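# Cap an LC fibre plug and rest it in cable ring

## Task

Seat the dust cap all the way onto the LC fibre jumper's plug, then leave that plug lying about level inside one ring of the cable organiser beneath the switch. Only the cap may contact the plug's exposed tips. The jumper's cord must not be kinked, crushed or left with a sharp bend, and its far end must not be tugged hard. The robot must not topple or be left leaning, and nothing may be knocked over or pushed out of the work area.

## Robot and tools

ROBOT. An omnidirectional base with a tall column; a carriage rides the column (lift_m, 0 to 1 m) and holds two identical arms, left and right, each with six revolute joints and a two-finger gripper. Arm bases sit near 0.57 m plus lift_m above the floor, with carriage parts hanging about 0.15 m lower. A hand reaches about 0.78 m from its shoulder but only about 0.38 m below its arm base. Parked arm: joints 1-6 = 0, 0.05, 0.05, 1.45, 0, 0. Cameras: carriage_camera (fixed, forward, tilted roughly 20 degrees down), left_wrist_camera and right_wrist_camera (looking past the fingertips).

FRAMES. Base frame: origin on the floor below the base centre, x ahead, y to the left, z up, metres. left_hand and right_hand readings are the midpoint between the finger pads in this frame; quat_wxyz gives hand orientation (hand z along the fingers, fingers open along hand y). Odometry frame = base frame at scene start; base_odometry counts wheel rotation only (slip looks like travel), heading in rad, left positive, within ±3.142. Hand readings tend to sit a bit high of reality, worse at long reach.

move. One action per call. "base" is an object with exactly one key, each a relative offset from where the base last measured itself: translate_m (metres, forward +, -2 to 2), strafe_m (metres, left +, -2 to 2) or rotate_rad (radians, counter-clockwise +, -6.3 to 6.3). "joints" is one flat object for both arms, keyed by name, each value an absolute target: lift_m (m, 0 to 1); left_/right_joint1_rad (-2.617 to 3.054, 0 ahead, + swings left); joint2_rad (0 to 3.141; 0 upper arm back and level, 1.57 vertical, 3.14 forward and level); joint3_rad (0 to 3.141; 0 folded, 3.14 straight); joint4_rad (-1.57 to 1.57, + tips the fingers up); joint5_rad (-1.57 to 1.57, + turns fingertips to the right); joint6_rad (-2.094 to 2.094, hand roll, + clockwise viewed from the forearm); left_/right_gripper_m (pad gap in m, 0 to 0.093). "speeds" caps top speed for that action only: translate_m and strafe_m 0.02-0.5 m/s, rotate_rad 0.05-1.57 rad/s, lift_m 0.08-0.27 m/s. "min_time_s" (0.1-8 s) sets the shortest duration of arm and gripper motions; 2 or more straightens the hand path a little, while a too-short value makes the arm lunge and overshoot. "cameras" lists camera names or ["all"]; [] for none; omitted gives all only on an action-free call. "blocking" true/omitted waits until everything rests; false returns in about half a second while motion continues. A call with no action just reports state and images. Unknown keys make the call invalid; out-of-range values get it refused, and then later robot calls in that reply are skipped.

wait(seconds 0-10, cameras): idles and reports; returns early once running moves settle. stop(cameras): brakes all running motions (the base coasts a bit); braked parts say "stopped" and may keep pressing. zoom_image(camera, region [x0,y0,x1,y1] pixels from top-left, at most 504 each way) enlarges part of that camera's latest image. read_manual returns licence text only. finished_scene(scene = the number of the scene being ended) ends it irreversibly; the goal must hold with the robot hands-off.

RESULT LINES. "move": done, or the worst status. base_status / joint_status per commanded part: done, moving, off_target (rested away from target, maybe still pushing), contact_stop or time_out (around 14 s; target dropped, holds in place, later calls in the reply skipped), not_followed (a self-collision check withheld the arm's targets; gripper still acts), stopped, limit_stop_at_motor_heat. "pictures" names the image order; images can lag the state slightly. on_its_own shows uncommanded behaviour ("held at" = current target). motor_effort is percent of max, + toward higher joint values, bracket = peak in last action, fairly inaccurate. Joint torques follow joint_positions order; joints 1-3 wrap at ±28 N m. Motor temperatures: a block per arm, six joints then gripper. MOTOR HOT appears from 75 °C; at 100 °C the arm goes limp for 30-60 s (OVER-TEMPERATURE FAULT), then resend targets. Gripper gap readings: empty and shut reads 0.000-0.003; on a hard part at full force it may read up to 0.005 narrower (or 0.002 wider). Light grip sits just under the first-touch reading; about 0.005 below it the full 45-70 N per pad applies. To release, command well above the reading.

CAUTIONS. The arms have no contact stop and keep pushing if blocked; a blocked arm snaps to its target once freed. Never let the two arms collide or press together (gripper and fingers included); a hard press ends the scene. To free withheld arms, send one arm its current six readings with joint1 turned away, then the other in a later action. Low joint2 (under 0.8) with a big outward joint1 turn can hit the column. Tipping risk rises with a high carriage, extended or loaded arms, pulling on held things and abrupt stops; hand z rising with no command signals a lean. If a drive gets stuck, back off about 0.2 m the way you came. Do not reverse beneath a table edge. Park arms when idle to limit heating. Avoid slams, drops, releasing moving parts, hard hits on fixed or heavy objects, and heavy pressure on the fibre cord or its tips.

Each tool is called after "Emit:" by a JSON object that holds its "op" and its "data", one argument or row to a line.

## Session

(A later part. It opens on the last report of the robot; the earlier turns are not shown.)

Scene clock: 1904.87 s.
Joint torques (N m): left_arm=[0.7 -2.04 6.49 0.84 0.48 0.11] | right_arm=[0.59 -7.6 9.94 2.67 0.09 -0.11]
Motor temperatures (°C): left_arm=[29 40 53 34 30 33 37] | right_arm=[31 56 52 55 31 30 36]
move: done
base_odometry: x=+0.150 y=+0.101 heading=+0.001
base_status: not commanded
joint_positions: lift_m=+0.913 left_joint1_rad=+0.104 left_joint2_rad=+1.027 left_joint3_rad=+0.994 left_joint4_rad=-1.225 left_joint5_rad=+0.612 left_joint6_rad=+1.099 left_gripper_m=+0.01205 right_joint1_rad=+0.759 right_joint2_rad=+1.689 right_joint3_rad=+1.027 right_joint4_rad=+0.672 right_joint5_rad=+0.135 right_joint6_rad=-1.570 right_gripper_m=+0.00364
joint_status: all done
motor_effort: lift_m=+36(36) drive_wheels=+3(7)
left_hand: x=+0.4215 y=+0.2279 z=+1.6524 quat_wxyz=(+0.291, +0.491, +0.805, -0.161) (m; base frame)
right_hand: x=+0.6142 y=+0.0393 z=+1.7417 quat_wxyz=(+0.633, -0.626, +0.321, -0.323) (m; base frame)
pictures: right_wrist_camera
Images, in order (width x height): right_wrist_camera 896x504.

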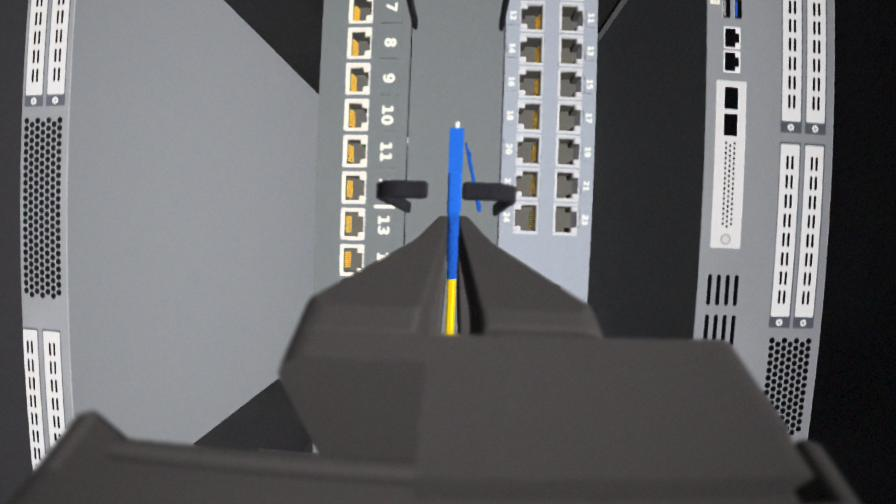

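Emit:
{"op": "move", "data": {
  "joints": {"left_joint1_rad": -0.364, "left_joint2_rad": 1.75, "left_joint3_rad": 1.9, "left_joint4_rad": -1.24, "left_joint5_rad": 0.49, "left_joint6_rad": 0.75},
  "cameras": ["all"],
  "min_time_s": 2.5
}}

Emit:
{"op": "zoom_image", "data": {
  "camera": "left_wrist_camera",
  "region": [240, 0, 520, 280]
}}

Emit:
{"op": "zoom_image", "data": {
  "camera": "carriage_camera",
  "region": [100, 20, 420, 220]
}}

Scene clock: 1922.60 s.
Joint torques (N m): left_arm=[-0.55 -6.3 10.39 1.08 0.2 -0.08] | right_arm=[0.59 -7.61 9.91 2.66 0.08 -0.11]
Motor temperatures (°C): left_arm=[29 40 53 34 30 33 37] | right_arm=[31 54 53 55 31 30 36]
move: done
base_odometry: x=+0.150 y=+0.101 heading=+0.001
base_status: not commanded
joint_positions: lift_m=+0.913 left_joint1_rad=-0.357 left_joint2_rad=+1.736 left_joint3_rad=+1.864 left_joint4_rad=-1.232 left_joint5_rad=+0.503 left_joint6_rad=+0.762 left_gripper_m=+0.01205 right_joint1_rad=+0.759 right_joint2_rad=+1.689 right_joint3_rad=+1.027 right_joint4_rad=+0.674 right_joint5_rad=+0.137 right_joint6_rad=-1.570 right_gripper_m=+0.00364
joint_status: all done
motor_effort: lift_m=+36(36) drive_wheels=+3(7)
left_hand: x=+0.5614 y=+0.0885 z=+1.7294 quat_wxyz=(+0.268, +0.549, +0.768, -0.192) (m; base frame)
right_hand: x=+0.6143 y=+0.0390 z=+1.7422 quat_wxyz=(+0.633, -0.625, +0.322, -0.324) (m; base frame)
pictures: carriage_camera, left_wrist_camera, right_wrist_camera
Images, in order (width x height): carriage_camera 896x504, left_wrist_camera 896x504, right_wrist_camera 896x504.

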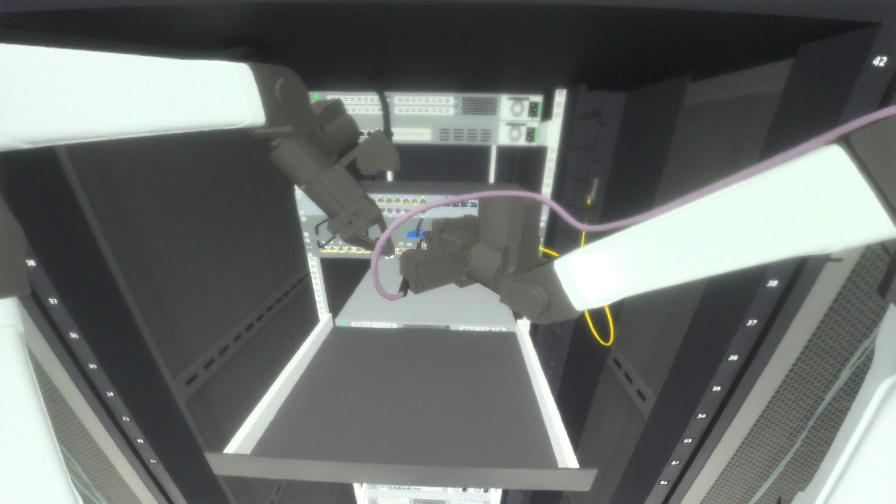

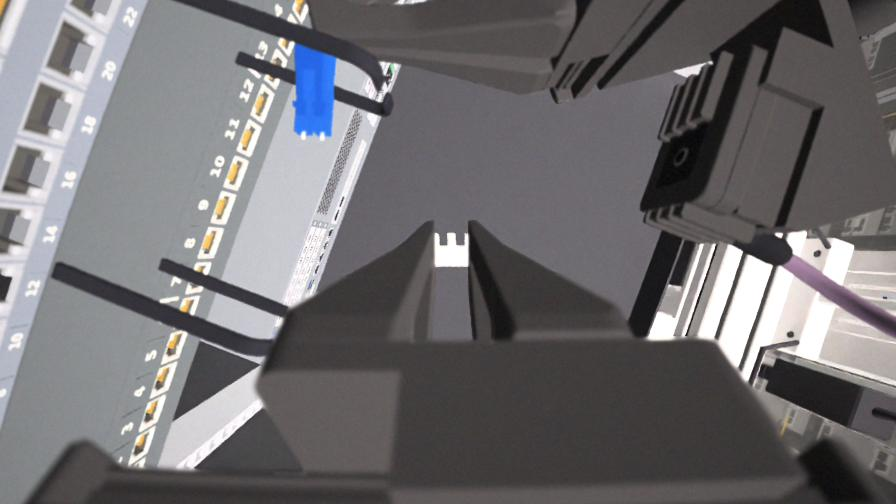

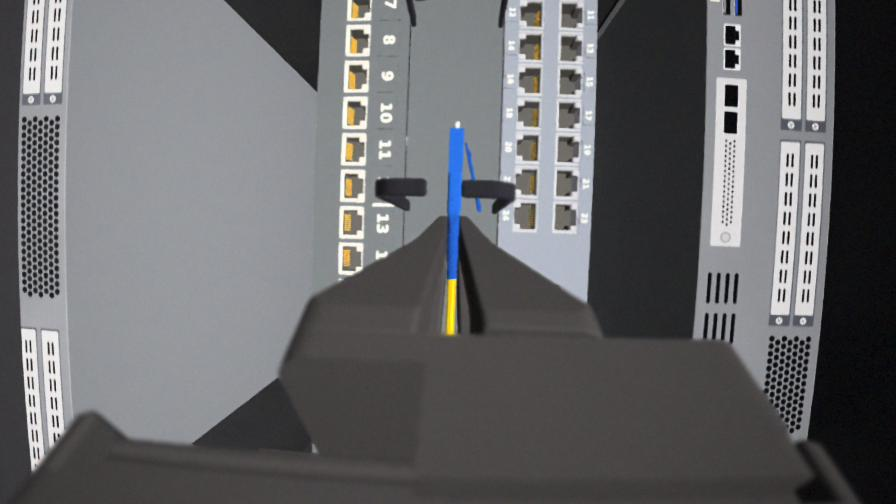

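Scaled by 1.800 from the camera's 896x504 image, which has a finer 1280x720 frame.

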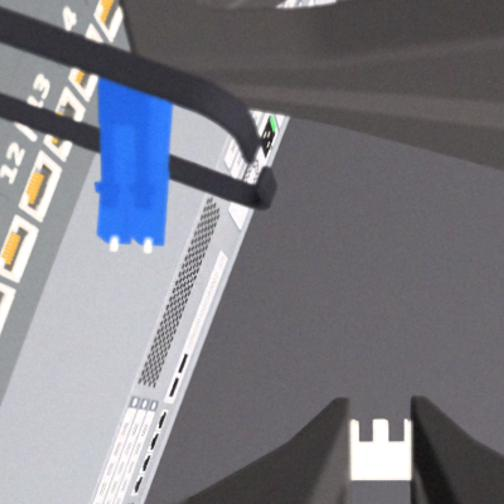

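Scaled by 1.575 from the camera's 896x504 image, which has a finer 1280x720 frame.

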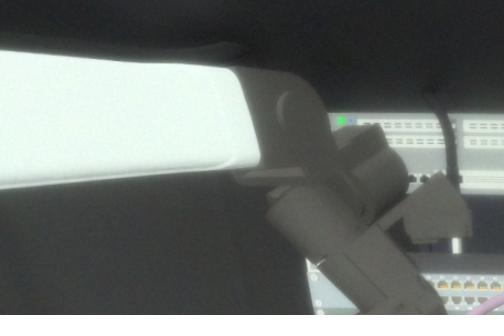

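Emit:
{"op": "move", "data": {
  "joints": {"left_joint1_rad": -0.34, "left_joint2_rad": 2.018, "left_joint3_rad": 2.395, "left_joint4_rad": -1.482, "left_joint5_rad": 0.531, "left_joint6_rad": 0.806},
  "cameras": ["all"],
  "min_time_s": 2
}}

Emit:
{"op": "zoom_image", "data": {
  "camera": "left_wrist_camera",
  "region": [300, 80, 500, 280]
}}

Emit:
{"op": "zoom_image", "data": {
  "camera": "right_wrist_camera",
  "region": [360, 0, 560, 200]
}}

Scene clock: 1959.70 s.
Joint torques (N m): left_arm=[0.96 -10.33 12.66 0.92 0.47 0.12] | right_arm=[0.59 -7.6 9.89 2.64 0.08 -0.11]
Motor temperatures (°C): left_arm=[29 43 59 34 29 33 37] | right_arm=[31 51 56 56 31 30 36]
move: off_target
base_odometry: x=+0.150 y=+0.101 heading=+0.001
base_status: not commanded
joint_positions: lift_m=+0.913 left_joint1_rad=-0.352 left_joint2_rad=+2.030 left_joint3_rad=+2.326 left_joint4_rad=-1.472 left_joint5_rad=+0.517 left_joint6_rad=+0.794 left_gripper_m=+0.01205 right_joint1_rad=+0.759 right_joint2_rad=+1.689 right_joint3_rad=+1.027 right_joint4_rad=+0.674 right_joint5_rad=+0.137 right_joint6_rad=-1.570 right_gripper_m=+0.00364
joint_status: left_joint3_rad off_target (ended at +2.326, target +2.395); the others done
motor_effort: lift_m=+36(36) drive_wheels=+4(6)
left_hand: x=+0.5993 y=+0.0743 z=+1.7380 quat_wxyz=(+0.240, +0.556, +0.769, -0.203) (m; base frame)
right_hand: x=+0.6144 y=+0.0389 z=+1.7423 quat_wxyz=(+0.633, -0.625, +0.322, -0.324) (m; base frame)
pictures: carriage_camera, left_wrist_camera, right_wrist_camera
Images, in order (width x height): carriage_camera 896x504, left_wrist_camera 896x504, right_wrist_camera 896x504.

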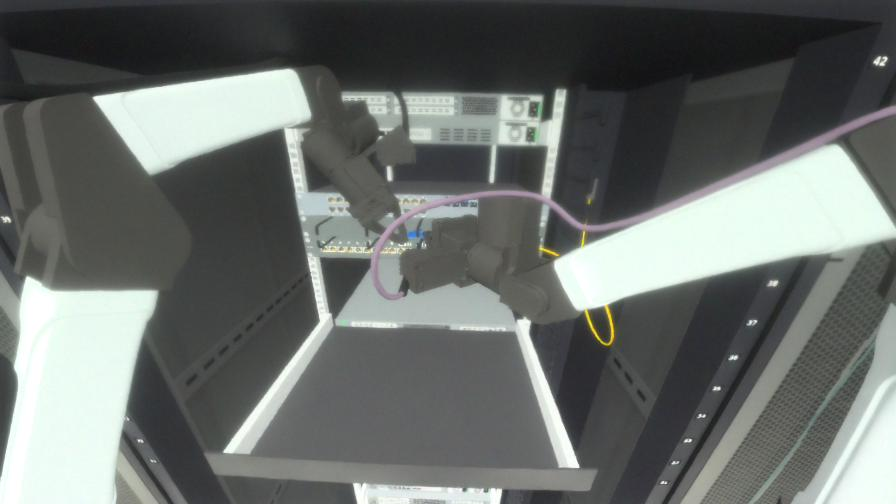

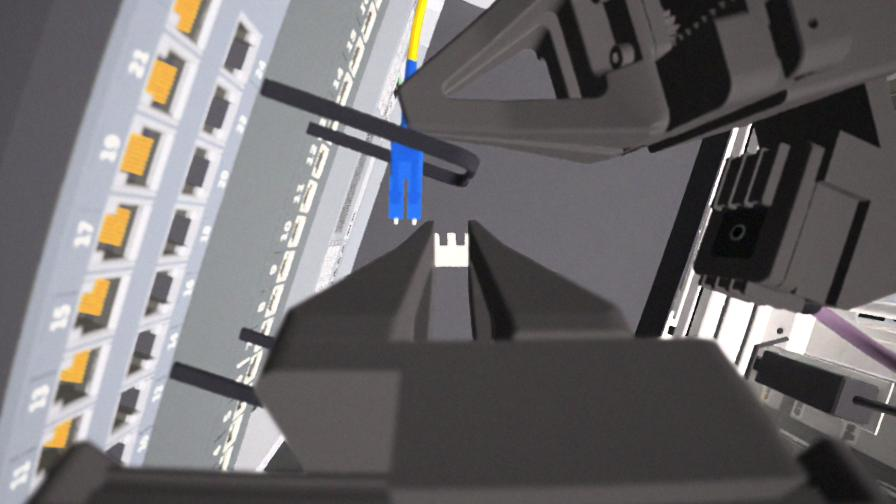

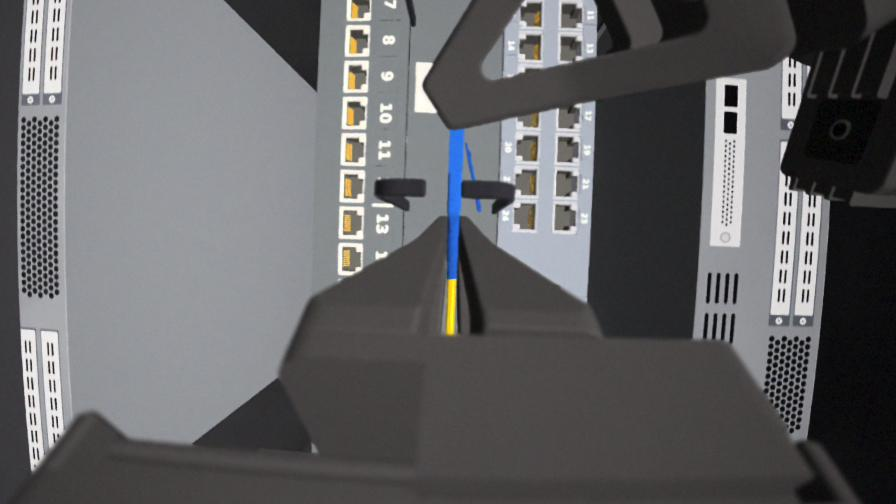

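Scaled by 2.520 from the camera's 896x504 image, which has a finer 1280x720 frame.

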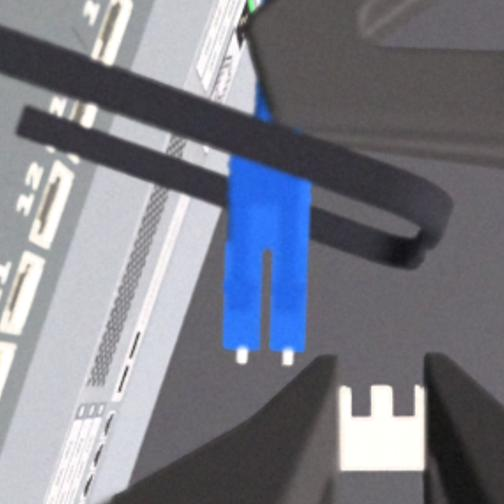

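Scaled by 2.520 from the camera's 896x504 image, which has a finer 1280x720 frame.

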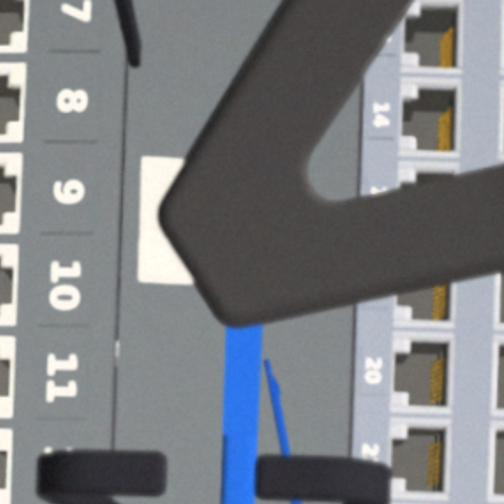

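Emit:
{"op": "zoom_image", "data": {
  "camera": "carriage_camera",
  "region": [60, 0, 460, 240]
}}

Scaled by 1.260 from the camera's 896x504 image, which has a finer 1280x720 frame.

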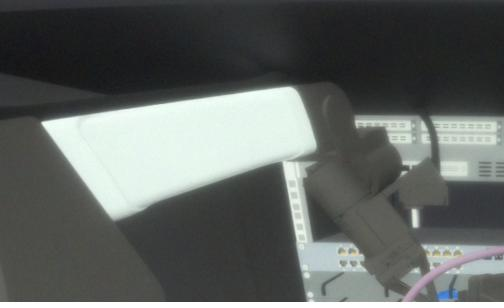

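Emit:
{"op": "move", "data": {
  "joints": {"left_joint1_rad": -0.35, "left_joint2_rad": 1.73, "left_joint3_rad": 1.85, "left_joint4_rad": -1.225, "left_joint5_rad": 0.51, "left_joint6_rad": 0.76},
  "cameras": [],
  "min_time_s": 1.5
}}

Emit:
{"op": "move", "data": {
  "joints": {"left_joint1_rad": 0.112, "left_joint2_rad": 1.02, "left_joint3_rad": 0.985, "left_joint4_rad": -1.225, "left_joint5_rad": 0.621, "left_joint6_rad": 1.11},
  "cameras": ["left_wrist_camera"],
  "min_time_s": 2
}}

Emit:
{"op": "move", "data": {
  "joints": {"lift_m": 0.9073},
  "speeds": {"lift_m": 0.08},
  "cameras": ["right_wrist_camera"]
}}

Emit:
{"op": "zoom_image", "data": {
  "camera": "right_wrist_camera",
  "region": [380, 100, 540, 240]
}}

Scene clock: 2063.07 s.
Joint torques (N m): left_arm=[0.09 -10.56 5.83 1.25 0.27 -0.1] | right_arm=[0.62 -7.61 9.89 2.64 0.08 -0.1]
Motor temperatures (°C): left_arm=[29 51 64 34 30 33 37] | right_arm=[31 49 59 57 31 30 36]
move: done
base_odometry: x=+0.150 y=+0.101 heading=+0.001
base_status: not commanded
joint_positions: lift_m=+0.913 left_joint1_rad=-0.350 left_joint2_rad=+1.766 left_joint3_rad=+1.866 left_joint4_rad=-1.241 left_joint5_rad=+0.517 left_joint6_rad=+0.772 left_gripper_m=+0.01205 right_joint1_rad=+0.759 right_joint2_rad=+1.689 right_joint3_rad=+1.027 right_joint4_rad=+0.674 right_joint5_rad=+0.137 right_joint6_rad=-1.570 right_gripper_m=+0.00364
joint_status: all done
motor_effort: lift_m=+36(36) drive_wheels=+0(5)
left_hand: x=+0.5641 y=+0.0878 z=+1.7189 quat_wxyz=(+0.254, +0.549, +0.771, -0.201) (m; base frame)
right_hand: x=+0.6144 y=+0.0389 z=+1.7423 quat_wxyz=(+0.633, -0.625, +0.322, -0.324) (m; base frame)
pictures: none
No camera images: "cameras" was empty.

Scene clock: 2065.37 s.
Joint torques (N m): left_arm=[0.7 -2.5 5.87 0.87 0.53 0.11] | right_arm=[0.61 -7.6 9.92 2.64 0.08 -0.11]
Motor temperatures (°C): left_arm=[29 51 64 34 30 33 37] | right_arm=[31 49 59 57 31 30 36]
move: done
base_odometry: x=+0.150 y=+0.101 heading=+0.001
base_status: not commanded
joint_positions: lift_m=+0.913 left_joint1_rad=+0.104 left_joint2_rad=+1.032 left_joint3_rad=+1.001 left_joint4_rad=-1.229 left_joint5_rad=+0.607 left_joint6_rad=+1.098 left_gripper_m=+0.01205 right_joint1_rad=+0.759 right_joint2_rad=+1.689 right_joint3_rad=+1.027 right_joint4_rad=+0.675 right_joint5_rad=+0.137 right_joint6_rad=-1.570 right_gripper_m=+0.00364
joint_status: all done
motor_effort: lift_m=+36(36) drive_wheels=+2(7)
left_hand: x=+0.4221 y=+0.2287 z=+1.6530 quat_wxyz=(+0.289, +0.490, +0.807, -0.160) (m; base frame)
right_hand: x=+0.6144 y=+0.0389 z=+1.7424 quat_wxyz=(+0.633, -0.625, +0.322, -0.324) (m; base frame)
pictures: left_wrist_camera
Images, in order (width x height): left_wrist_camera 896x504.

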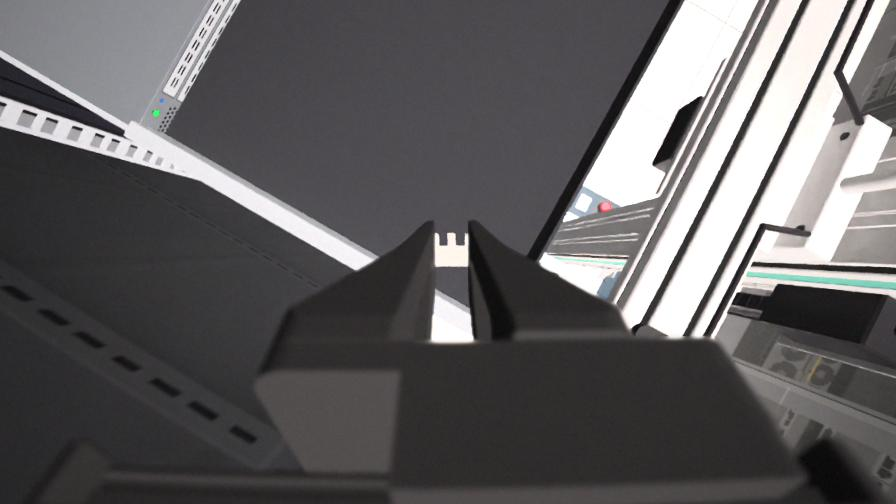

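Scene clock: 2065.80 s.
Joint torques (N m): left_arm=[0.72 -2.35 6.23 0.86 0.51 0.11] | right_arm=[0.61 -7.87 9.47 2.61 0.08 -0.1]
Motor temperatures (°C): left_arm=[29 51 64 34 30 33 37] | right_arm=[31 49 59 57 31 30 36]
move: done
base_odometry: x=+0.150 y=+0.101 heading=+0.001
base_status: not commanded
joint_positions: lift_m=+0.907 left_joint1_rad=+0.104 left_joint2_rad=+1.030 left_joint3_rad=+0.997 left_joint4_rad=-1.228 left_joint5_rad=+0.608 left_joint6_rad=+1.098 left_gripper_m=+0.01205 right_joint1_rad=+0.759 right_joint2_rad=+1.692 right_joint3_rad=+1.032 right_joint4_rad=+0.678 right_joint5_rad=+0.138 right_joint6_rad=-1.570 right_gripper_m=+0.00364
joint_status: all done
motor_effort: lift_m=+34(35) drive_wheels=+0(6)
left_hand: x=+0.4215 y=+0.2284 z=+1.6465 quat_wxyz=(+0.289, +0.490, +0.806, -0.161) (m; base frame)
right_hand: x=+0.6151 y=+0.0395 z=+1.7386 quat_wxyz=(+0.635, -0.623, +0.321, -0.325) (m; base frame)
pictures: right_wrist_camera
Images, in order (width x height): right_wrist_camera 896x504.

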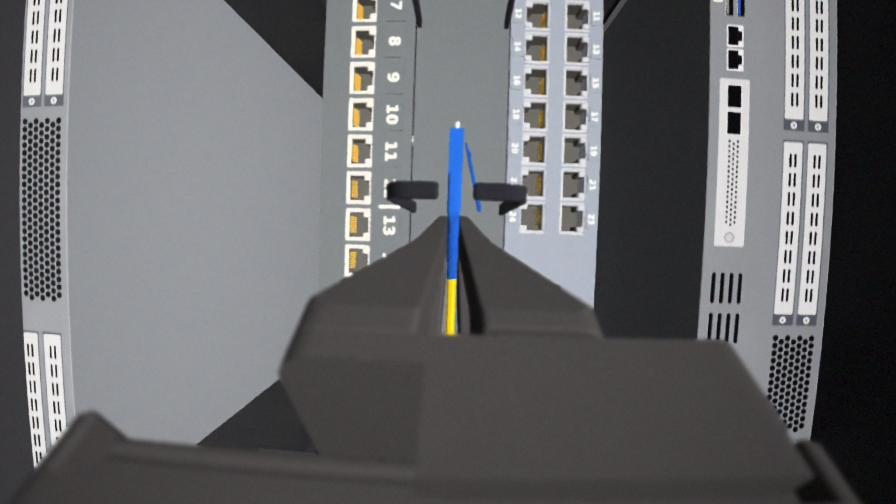

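Scaled by 3.150 from the camera's 896x504 image, which has a finer 1280x720 frame.

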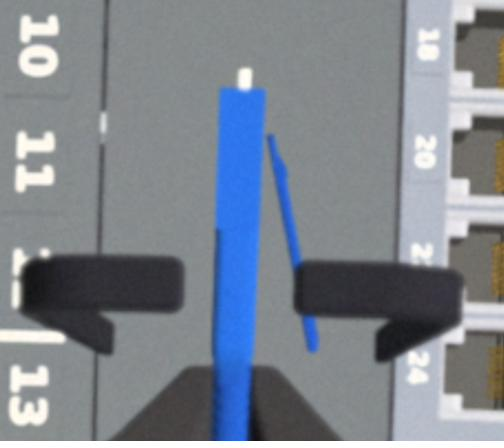

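Emit:
{"op": "move", "data": {
  "joints": {"right_joint1_rad": 0.7387, "right_joint2_rad": 1.645, "right_joint3_rad": 0.997, "right_joint4_rad": 0.682, "right_joint5_rad": 0.1137},
  "cameras": ["right_wrist_camera"],
  "min_time_s": 1
}}

Emit:
{"op": "zoom_image", "data": {
  "camera": "right_wrist_camera",
  "region": [380, 100, 540, 240]
}}

Scene clock: 2083.73 s.
Joint torques (N m): left_arm=[0.72 -2.37 6.22 0.86 0.52 0.12] | right_arm=[-0.59 -11.18 6.31 2.67 -0.11 -0.1]
Motor temperatures (°C): left_arm=[29 47 61 34 30 33 37] | right_arm=[31 51 57 58 31 30 36]
move: done
base_odometry: x=+0.150 y=+0.101 heading=+0.001
base_status: not commanded
joint_positions: lift_m=+0.907 left_joint1_rad=+0.104 left_joint2_rad=+1.030 left_joint3_rad=+0.997 left_joint4_rad=-1.228 left_joint5_rad=+0.608 left_joint6_rad=+1.098 left_gripper_m=+0.01205 right_joint1_rad=+0.744 right_joint2_rad=+1.670 right_joint3_rad=+1.012 right_joint4_rad=+0.680 right_joint5_rad=+0.124 right_joint6_rad=-1.570 right_gripper_m=+0.00364
joint_status: all done
motor_effort: lift_m=+34(34) drive_wheels=+1(7)
left_hand: x=+0.4215 y=+0.2284 z=+1.6465 quat_wxyz=(+0.289, +0.490, +0.806, -0.161) (m; base frame)
right_hand: x=+0.6147 y=+0.0317 z=+1.7409 quat_wxyz=(+0.636, -0.621, +0.321, -0.326) (m; base frame)
pictures: right_wrist_camera
Images, in order (width x height): right_wrist_camera 896x504.

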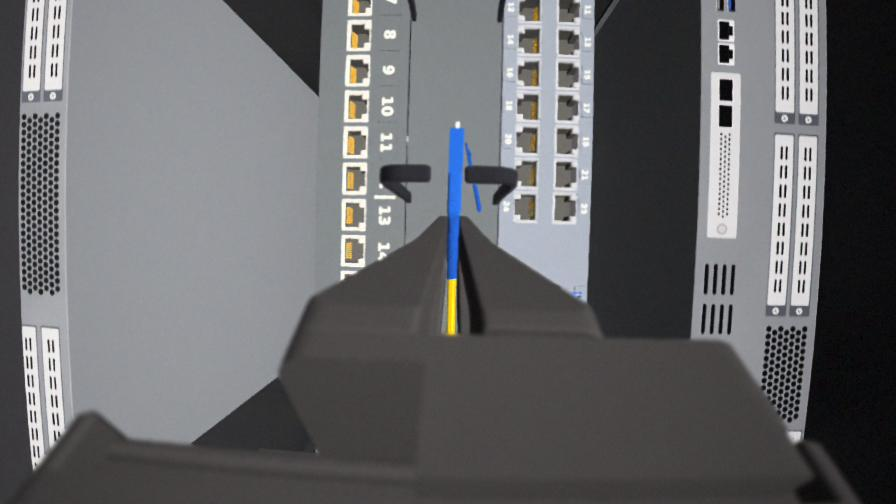

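Scaled by 3.150 from the camera's 896x504 image, which has a finer 1280x720 frame.

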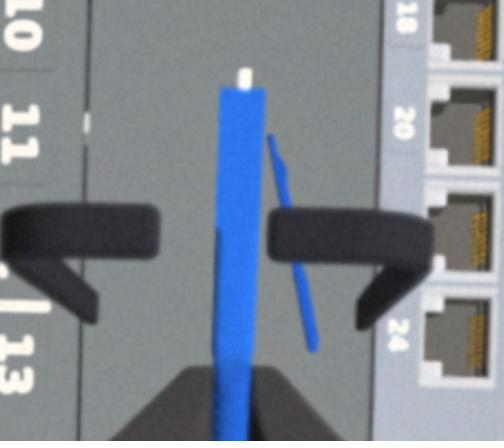

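Emit:
{"op": "move", "data": {
  "joints": {"lift_m": 0.902},
  "speeds": {"lift_m": 0.08},
  "cameras": ["right_wrist_camera"]
}}

Emit:
{"op": "zoom_image", "data": {
  "camera": "right_wrist_camera",
  "region": [380, 100, 540, 240]
}}

Scene clock: 2091.87 s.
Joint torques (N m): left_arm=[0.69 -2.28 6.37 0.85 0.5 0.11] | right_arm=[-0.59 -10.77 6.53 2.63 -0.1 -0.11]
Motor temperatures (°C): left_arm=[29 46 59 34 30 33 37] | right_arm=[31 52 56 58 31 30 36]
move: done
base_odometry: x=+0.150 y=+0.101 heading=+0.001
base_status: not commanded
joint_positions: lift_m=+0.902 left_joint1_rad=+0.104 left_joint2_rad=+1.029 left_joint3_rad=+0.995 left_joint4_rad=-1.227 left_joint5_rad=+0.610 left_joint6_rad=+1.099 left_gripper_m=+0.01205 right_joint1_rad=+0.744 right_joint2_rad=+1.665 right_joint3_rad=+1.009 right_joint4_rad=+0.684 right_joint5_rad=+0.123 right_joint6_rad=-1.570 right_gripper_m=+0.00364
joint_status: all done
motor_effort: lift_m=+34(34) drive_wheels=+4(4)
left_hand: x=+0.4213 y=+0.2282 z=+1.6411 quat_wxyz=(+0.289, +0.491, +0.806, -0.161) (m; base frame)
right_hand: x=+0.6139 y=+0.0312 z=+1.7375 quat_wxyz=(+0.638, -0.619, +0.320, -0.326) (m; base frame)
pictures: right_wrist_camera
Images, in order (width x height): right_wrist_camera 896x504.

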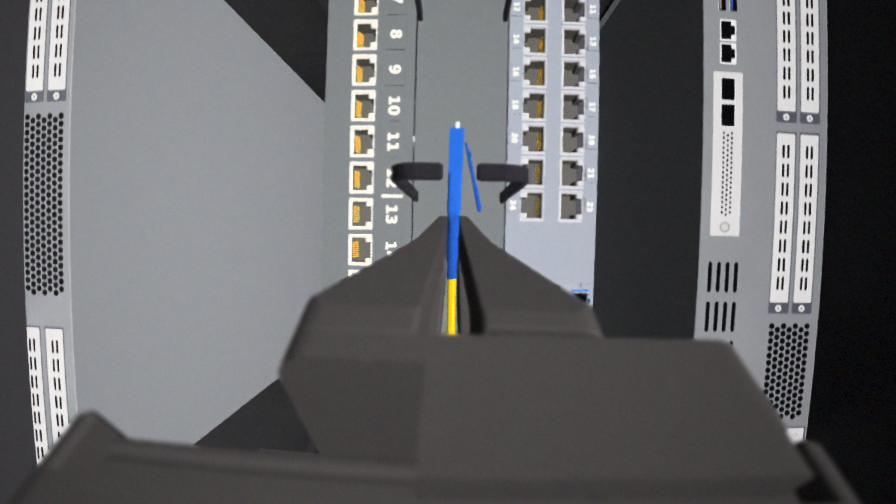

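Scaled by 3.150 from the camera's 896x504 image, which has a finer 1280x720 frame.

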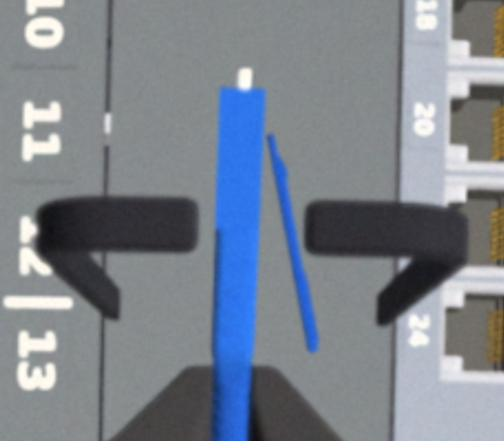

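Emit:
{"op": "move", "data": {
  "joints": {"lift_m": 0.9001},
  "speeds": {"lift_m": 0.08},
  "cameras": ["right_wrist_camera"]
}}

Emit:
{"op": "zoom_image", "data": {
  "camera": "right_wrist_camera",
  "region": [380, 100, 540, 240]
}}

Scene clock: 2103.53 s.
Joint torques (N m): left_arm=[0.7 -2.19 6.37 0.86 0.5 0.11] | right_arm=[-0.61 -10.59 6.56 2.61 -0.09 -0.11]
Motor temperatures (°C): left_arm=[29 45 59 34 30 33 37] | right_arm=[31 52 55 58 31 30 36]
move: done
base_odometry: x=+0.150 y=+0.101 heading=+0.001
base_status: not commanded
joint_positions: lift_m=+0.900 left_joint1_rad=+0.104 left_joint2_rad=+1.029 left_joint3_rad=+0.995 left_joint4_rad=-1.228 left_joint5_rad=+0.610 left_joint6_rad=+1.099 left_gripper_m=+0.01205 right_joint1_rad=+0.744 right_joint2_rad=+1.664 right_joint3_rad=+1.009 right_joint4_rad=+0.685 right_joint5_rad=+0.122 right_joint6_rad=-1.570 right_gripper_m=+0.00364
joint_status: all done
motor_effort: lift_m=+33(34) drive_wheels=+3(4)
left_hand: x=+0.4211 y=+0.2281 z=+1.6394 quat_wxyz=(+0.289, +0.491, +0.806, -0.161) (m; base frame)
right_hand: x=+0.6136 y=+0.0311 z=+1.7363 quat_wxyz=(+0.639, -0.619, +0.320, -0.326) (m; base frame)
pictures: right_wrist_camera
Images, in order (width x height): right_wrist_camera 896x504.

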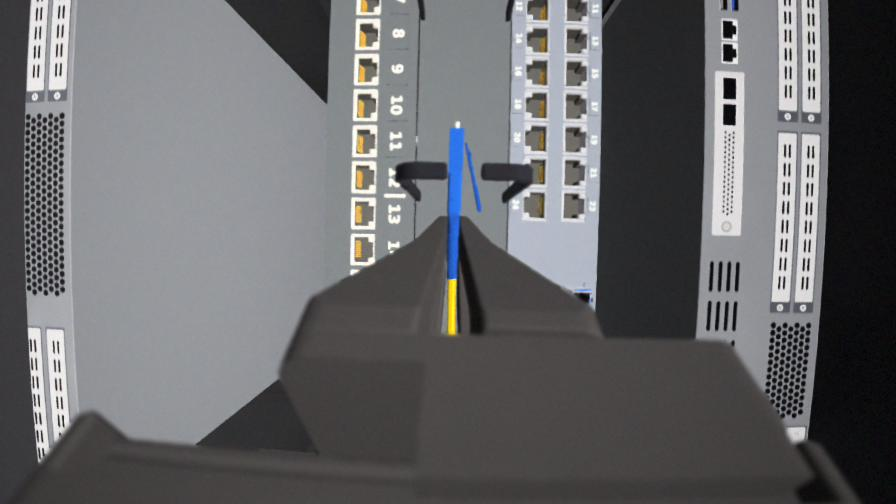

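Scaled by 3.150 from the camera's 896x504 image, which has a finer 1280x720 frame.

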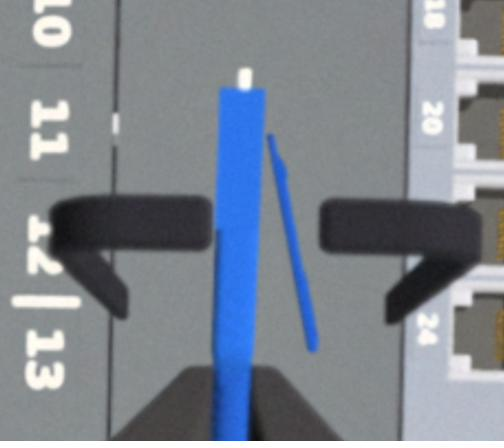

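Emit:
{"op": "move", "data": {
  "base": {"translate_m": -0.012},
  "speeds": {"translate_m": 0.02},
  "cameras": ["right_wrist_camera"]
}}

Emit:
{"op": "zoom_image", "data": {
  "camera": "right_wrist_camera",
  "region": [380, 80, 540, 240]
}}

Scene clock: 2110.17 s.
Joint torques (N m): left_arm=[0.7 -2.19 6.35 0.86 0.5 0.11] | right_arm=[-0.44 -10.76 6.57 2.6 -0.09 -0.11]
Motor temperatures (°C): left_arm=[29 44 59 33 30 33 37] | right_arm=[31 53 54 57 31 30 36]
move: done
base_odometry: x=+0.138 y=+0.101 heading=+0.002
base_status: done
joint_positions: lift_m=+0.900 left_joint1_rad=+0.104 left_joint2_rad=+1.029 left_joint3_rad=+0.995 left_joint4_rad=-1.228 left_joint5_rad=+0.610 left_joint6_rad=+1.099 left_gripper_m=+0.01205 right_joint1_rad=+0.743 right_joint2_rad=+1.664 right_joint3_rad=+1.009 right_joint4_rad=+0.685 right_joint5_rad=+0.122 right_joint6_rad=-1.570 right_gripper_m=+0.00364
joint_status: not commanded
motor_effort: lift_m=+33(34) drive_wheels=+0(9)
left_hand: x=+0.4211 y=+0.2281 z=+1.6394 quat_wxyz=(+0.289, +0.491, +0.806, -0.161) (m; base frame)
right_hand: x=+0.6140 y=+0.0306 z=+1.7363 quat_wxyz=(+0.639, -0.619, +0.320, -0.327) (m; base frame)
pictures: right_wrist_camera
Images, in order (width x height): right_wrist_camera 896x504.

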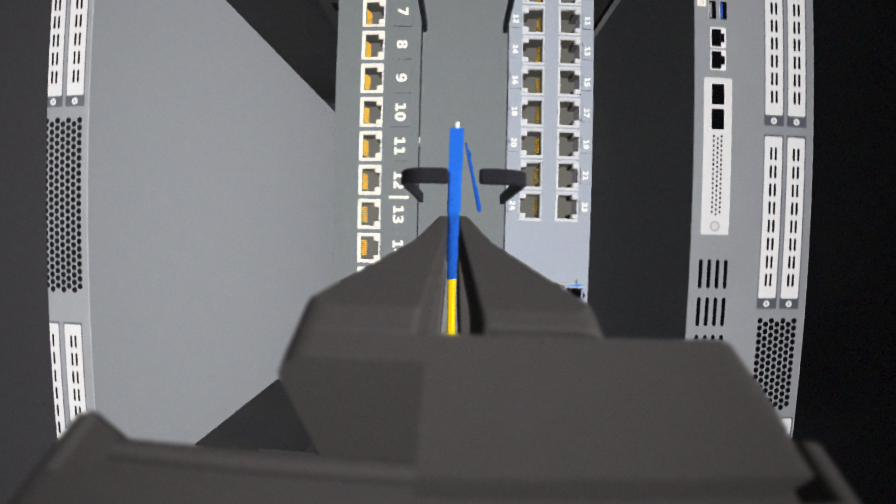

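Scaled by 3.150 from the camera's 896x504 image, which has a finer 1280x720 frame.

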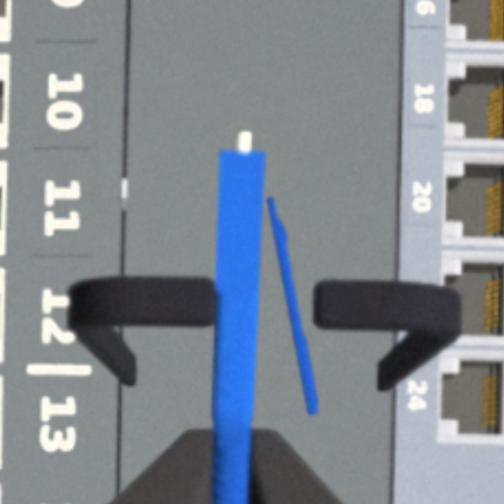

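Emit:
{"op": "move", "data": {
  "joints": {"lift_m": 0.9014},
  "speeds": {"lift_m": 0.08},
  "cameras": ["right_wrist_camera"]
}}

Emit:
{"op": "zoom_image", "data": {
  "camera": "right_wrist_camera",
  "region": [400, 120, 520, 240]
}}

Scene clock: 2117.17 s.
Joint torques (N m): left_arm=[0.73 -2.14 6.37 0.85 0.49 0.12] | right_arm=[-0.47 -10.56 6.57 2.59 -0.09 -0.1]
Motor temperatures (°C): left_arm=[29 44 58 33 30 33 37] | right_arm=[31 53 54 57 31 30 36]
move: done
base_odometry: x=+0.138 y=+0.101 heading=+0.002
base_status: not commanded
joint_positions: lift_m=+0.901 left_joint1_rad=+0.104 left_joint2_rad=+1.028 left_joint3_rad=+0.995 left_joint4_rad=-1.227 left_joint5_rad=+0.610 left_joint6_rad=+1.099 left_gripper_m=+0.01205 right_joint1_rad=+0.743 right_joint2_rad=+1.664 right_joint3_rad=+1.009 right_joint4_rad=+0.687 right_joint5_rad=+0.122 right_joint6_rad=-1.570 right_gripper_m=+0.00364
joint_status: all done
motor_effort: lift_m=+37(41) drive_wheels=-1(4)
left_hand: x=+0.4213 y=+0.2281 z=+1.6406 quat_wxyz=(+0.290, +0.491, +0.806, -0.161) (m; base frame)
right_hand: x=+0.6140 y=+0.0306 z=+1.7378 quat_wxyz=(+0.639, -0.618, +0.320, -0.327) (m; base frame)
pictures: right_wrist_camera
Images, in order (width x height): right_wrist_camera 896x504.

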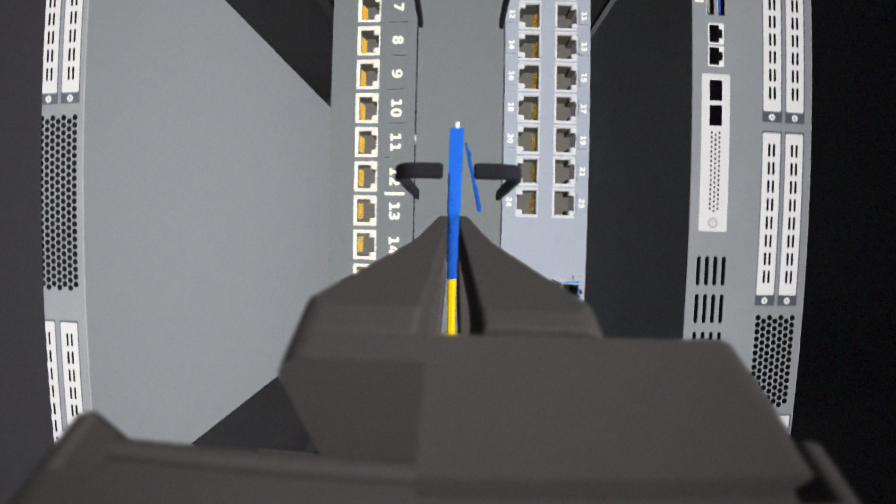

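Scaled by 4.200 from the camera's 896x504 image, which has a finer 1280x720 frame.

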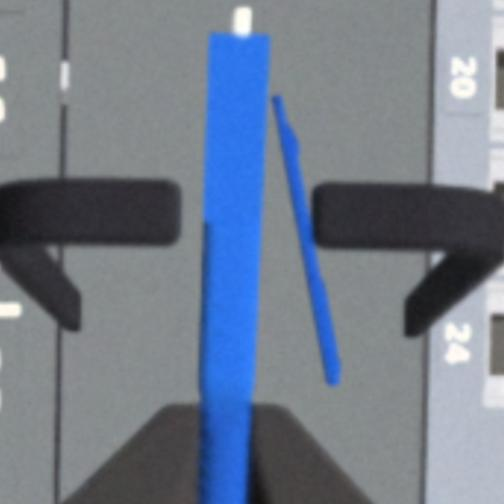

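Emit:
{"op": "move", "data": {
  "joints": {"lift_m": 0.9007},
  "speeds": {"lift_m": 0.08},
  "cameras": []
}}

Emit:
{"op": "move", "data": {
  "base": {"translate_m": -0.008},
  "speeds": {"translate_m": 0.02},
  "cameras": ["right_wrist_camera"]
}}

Emit:
{"op": "zoom_image", "data": {
  "camera": "right_wrist_camera",
  "region": [400, 120, 520, 240]
}}

Scene clock: 2123.23 s.
Joint torques (N m): left_arm=[0.75 -2.13 6.35 0.86 0.5 0.11] | right_arm=[-0.51 -10.66 6.57 2.59 -0.09 -0.11]
Motor temperatures (°C): left_arm=[29 43 58 33 30 33 37] | right_arm=[31 54 53 56 31 30 36]
move: done
base_odometry: x=+0.138 y=+0.101 heading=+0.002
base_status: not commanded
joint_positions: lift_m=+0.901 left_joint1_rad=+0.104 left_joint2_rad=+1.028 left_joint3_rad=+0.995 left_joint4_rad=-1.227 left_joint5_rad=+0.610 left_joint6_rad=+1.099 left_gripper_m=+0.01205 right_joint1_rad=+0.743 right_joint2_rad=+1.664 right_joint3_rad=+1.009 right_joint4_rad=+0.687 right_joint5_rad=+0.122 right_joint6_rad=-1.570 right_gripper_m=+0.00364
joint_status: all done
motor_effort: lift_m=+33(33) drive_wheels=-1(2)
left_hand: x=+0.4212 y=+0.2281 z=+1.6402 quat_wxyz=(+0.290, +0.491, +0.806, -0.161) (m; base frame)
right_hand: x=+0.6140 y=+0.0306 z=+1.7374 quat_wxyz=(+0.639, -0.618, +0.320, -0.327) (m; base frame)
pictures: none
No camera images: "cameras" was empty.

Scene clock: 2124.20 s.
Joint torques (N m): left_arm=[0.73 -1.88 6.37 0.87 0.5 0.11] | right_arm=[-0.38 -10.59 6.58 2.59 -0.09 -0.1]
Motor temperatures (°C): left_arm=[29 43 58 33 30 33 37] | right_arm=[31 54 53 56 31 30 36]
move: done
base_odometry: x=+0.130 y=+0.101 heading=+0.002
base_status: done
joint_positions: lift_m=+0.901 left_joint1_rad=+0.104 left_joint2_rad=+1.025 left_joint3_rad=+0.995 left_joint4_rad=-1.227 left_joint5_rad=+0.610 left_joint6_rad=+1.099 left_gripper_m=+0.01205 right_joint1_rad=+0.742 right_joint2_rad=+1.664 right_joint3_rad=+1.009 right_joint4_rad=+0.687 right_joint5_rad=+0.122 right_joint6_rad=-1.570 right_gripper_m=+0.00364
joint_status: not commanded
motor_effort: lift_m=+33(33) drive_wheels=+0(9)
left_hand: x=+0.4210 y=+0.2280 z=+1.6407 quat_wxyz=(+0.291, +0.491, +0.805, -0.160) (m; base frame)
right_hand: x=+0.6145 y=+0.0300 z=+1.7374 quat_wxyz=(+0.639, -0.618, +0.320, -0.327) (m; base frame)
pictures: right_wrist_camera
Images, in order (width x height): right_wrist_camera 896x504.

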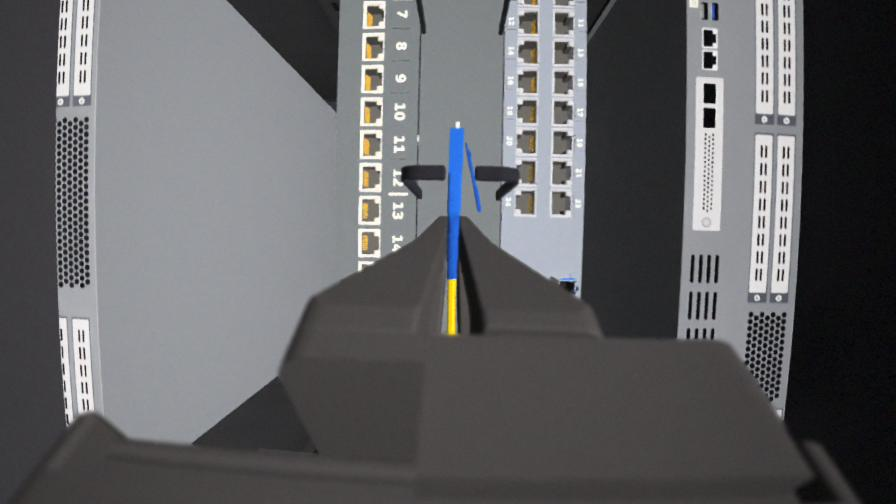

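Scaled by 4.200 from the camera's 896x504 image, which has a finer 1280x720 frame.

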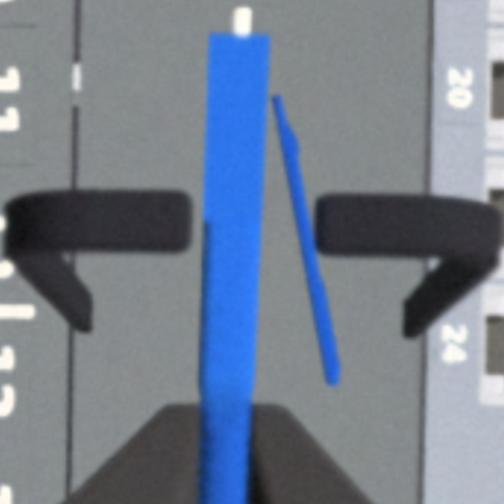

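Emit:
{"op": "move", "data": {
  "base": {"translate_m": -0.038},
  "speeds": {"translate_m": 0.025},
  "cameras": ["all"]
}}

Emit:
{"op": "zoom_image", "data": {
  "camera": "right_wrist_camera",
  "region": [380, 100, 540, 260]
}}

Emit:
{"op": "zoom_image", "data": {
  "camera": "carriage_camera",
  "region": [340, 160, 640, 380]
}}

Scene clock: 2130.97 s.
Joint torques (N m): left_arm=[0.7 -1.89 6.34 0.87 0.49 0.11] | right_arm=[-0.17 -10.56 6.6 2.59 -0.08 -0.1]
Motor temperatures (°C): left_arm=[29 43 58 33 30 33 37] | right_arm=[31 54 53 56 31 30 36]
move: done
base_odometry: x=+0.092 y=+0.101 heading=+0.001
base_status: done
joint_positions: lift_m=+0.901 left_joint1_rad=+0.104 left_joint2_rad=+1.025 left_joint3_rad=+0.995 left_joint4_rad=-1.227 left_joint5_rad=+0.610 left_joint6_rad=+1.099 left_gripper_m=+0.01205 right_joint1_rad=+0.740 right_joint2_rad=+1.664 right_joint3_rad=+1.009 right_joint4_rad=+0.687 right_joint5_rad=+0.121 right_joint6_rad=-1.570 right_gripper_m=+0.00364
joint_status: not commanded
motor_effort: lift_m=+33(33) drive_wheels=+1(8)
left_hand: x=+0.4210 y=+0.2280 z=+1.6407 quat_wxyz=(+0.291, +0.491, +0.805, -0.160) (m; base frame)
right_hand: x=+0.6149 y=+0.0295 z=+1.7374 quat_wxyz=(+0.639, -0.618, +0.320, -0.328) (m; base frame)
pictures: carriage_camera, left_wrist_camera, right_wrist_camera
Images, in order (width x height): carriage_camera 896x504, left_wrist_camera 896x504, right_wrist_camera 896x504.

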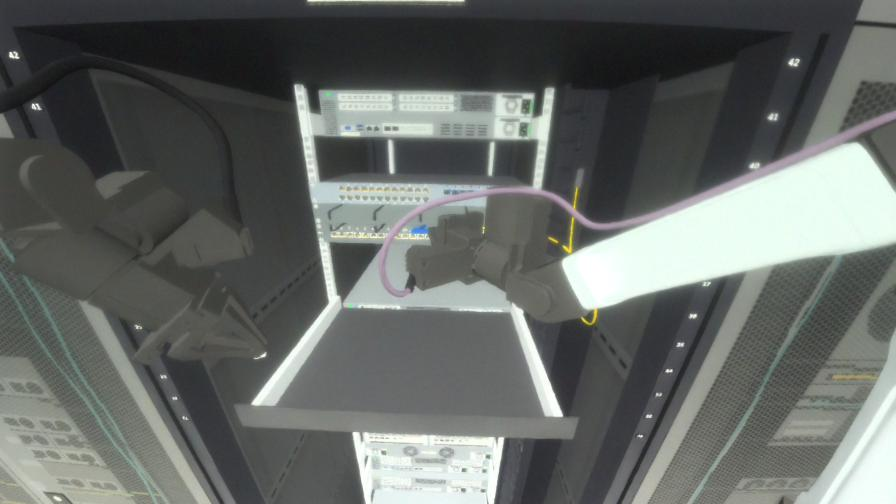

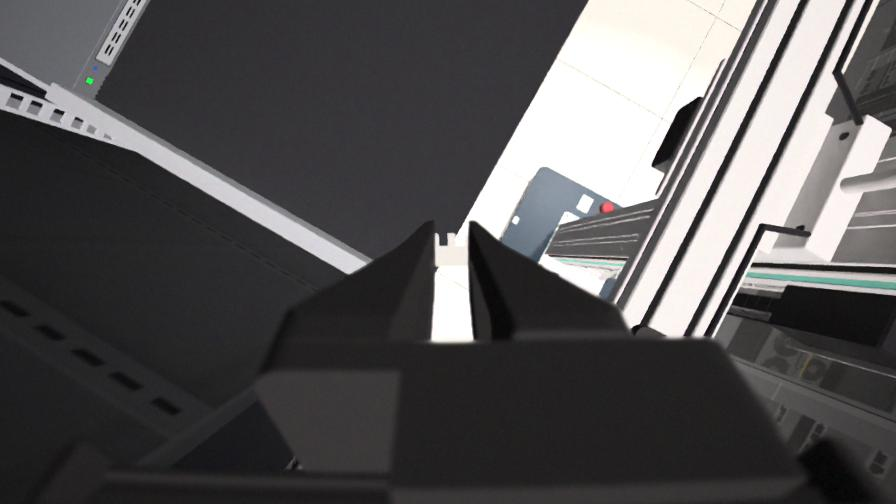

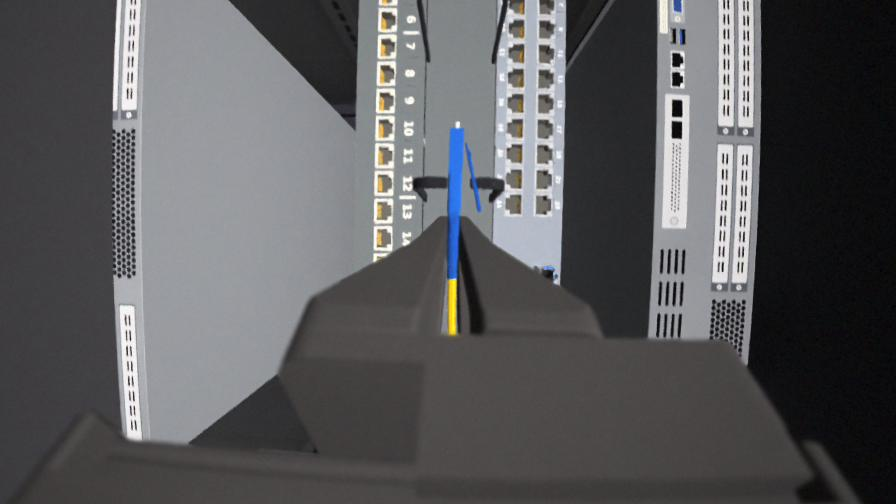

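Scaled by 3.150 from the camera's 896x504 image, which has a finer 1280x720 frame.

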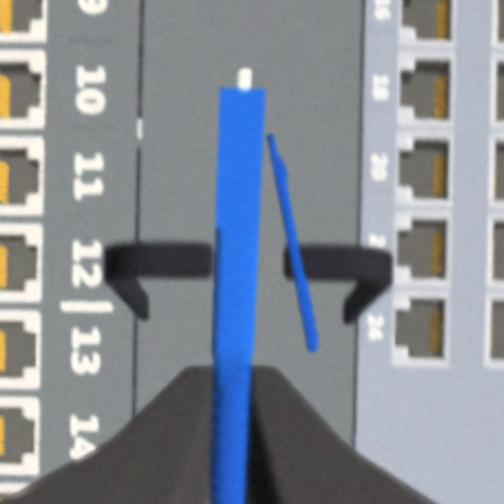

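Scaled by 1.680 from the camera's 896x504 image, which has a finer 1280x720 frame.

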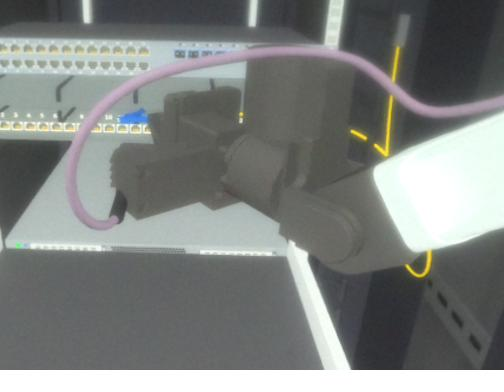

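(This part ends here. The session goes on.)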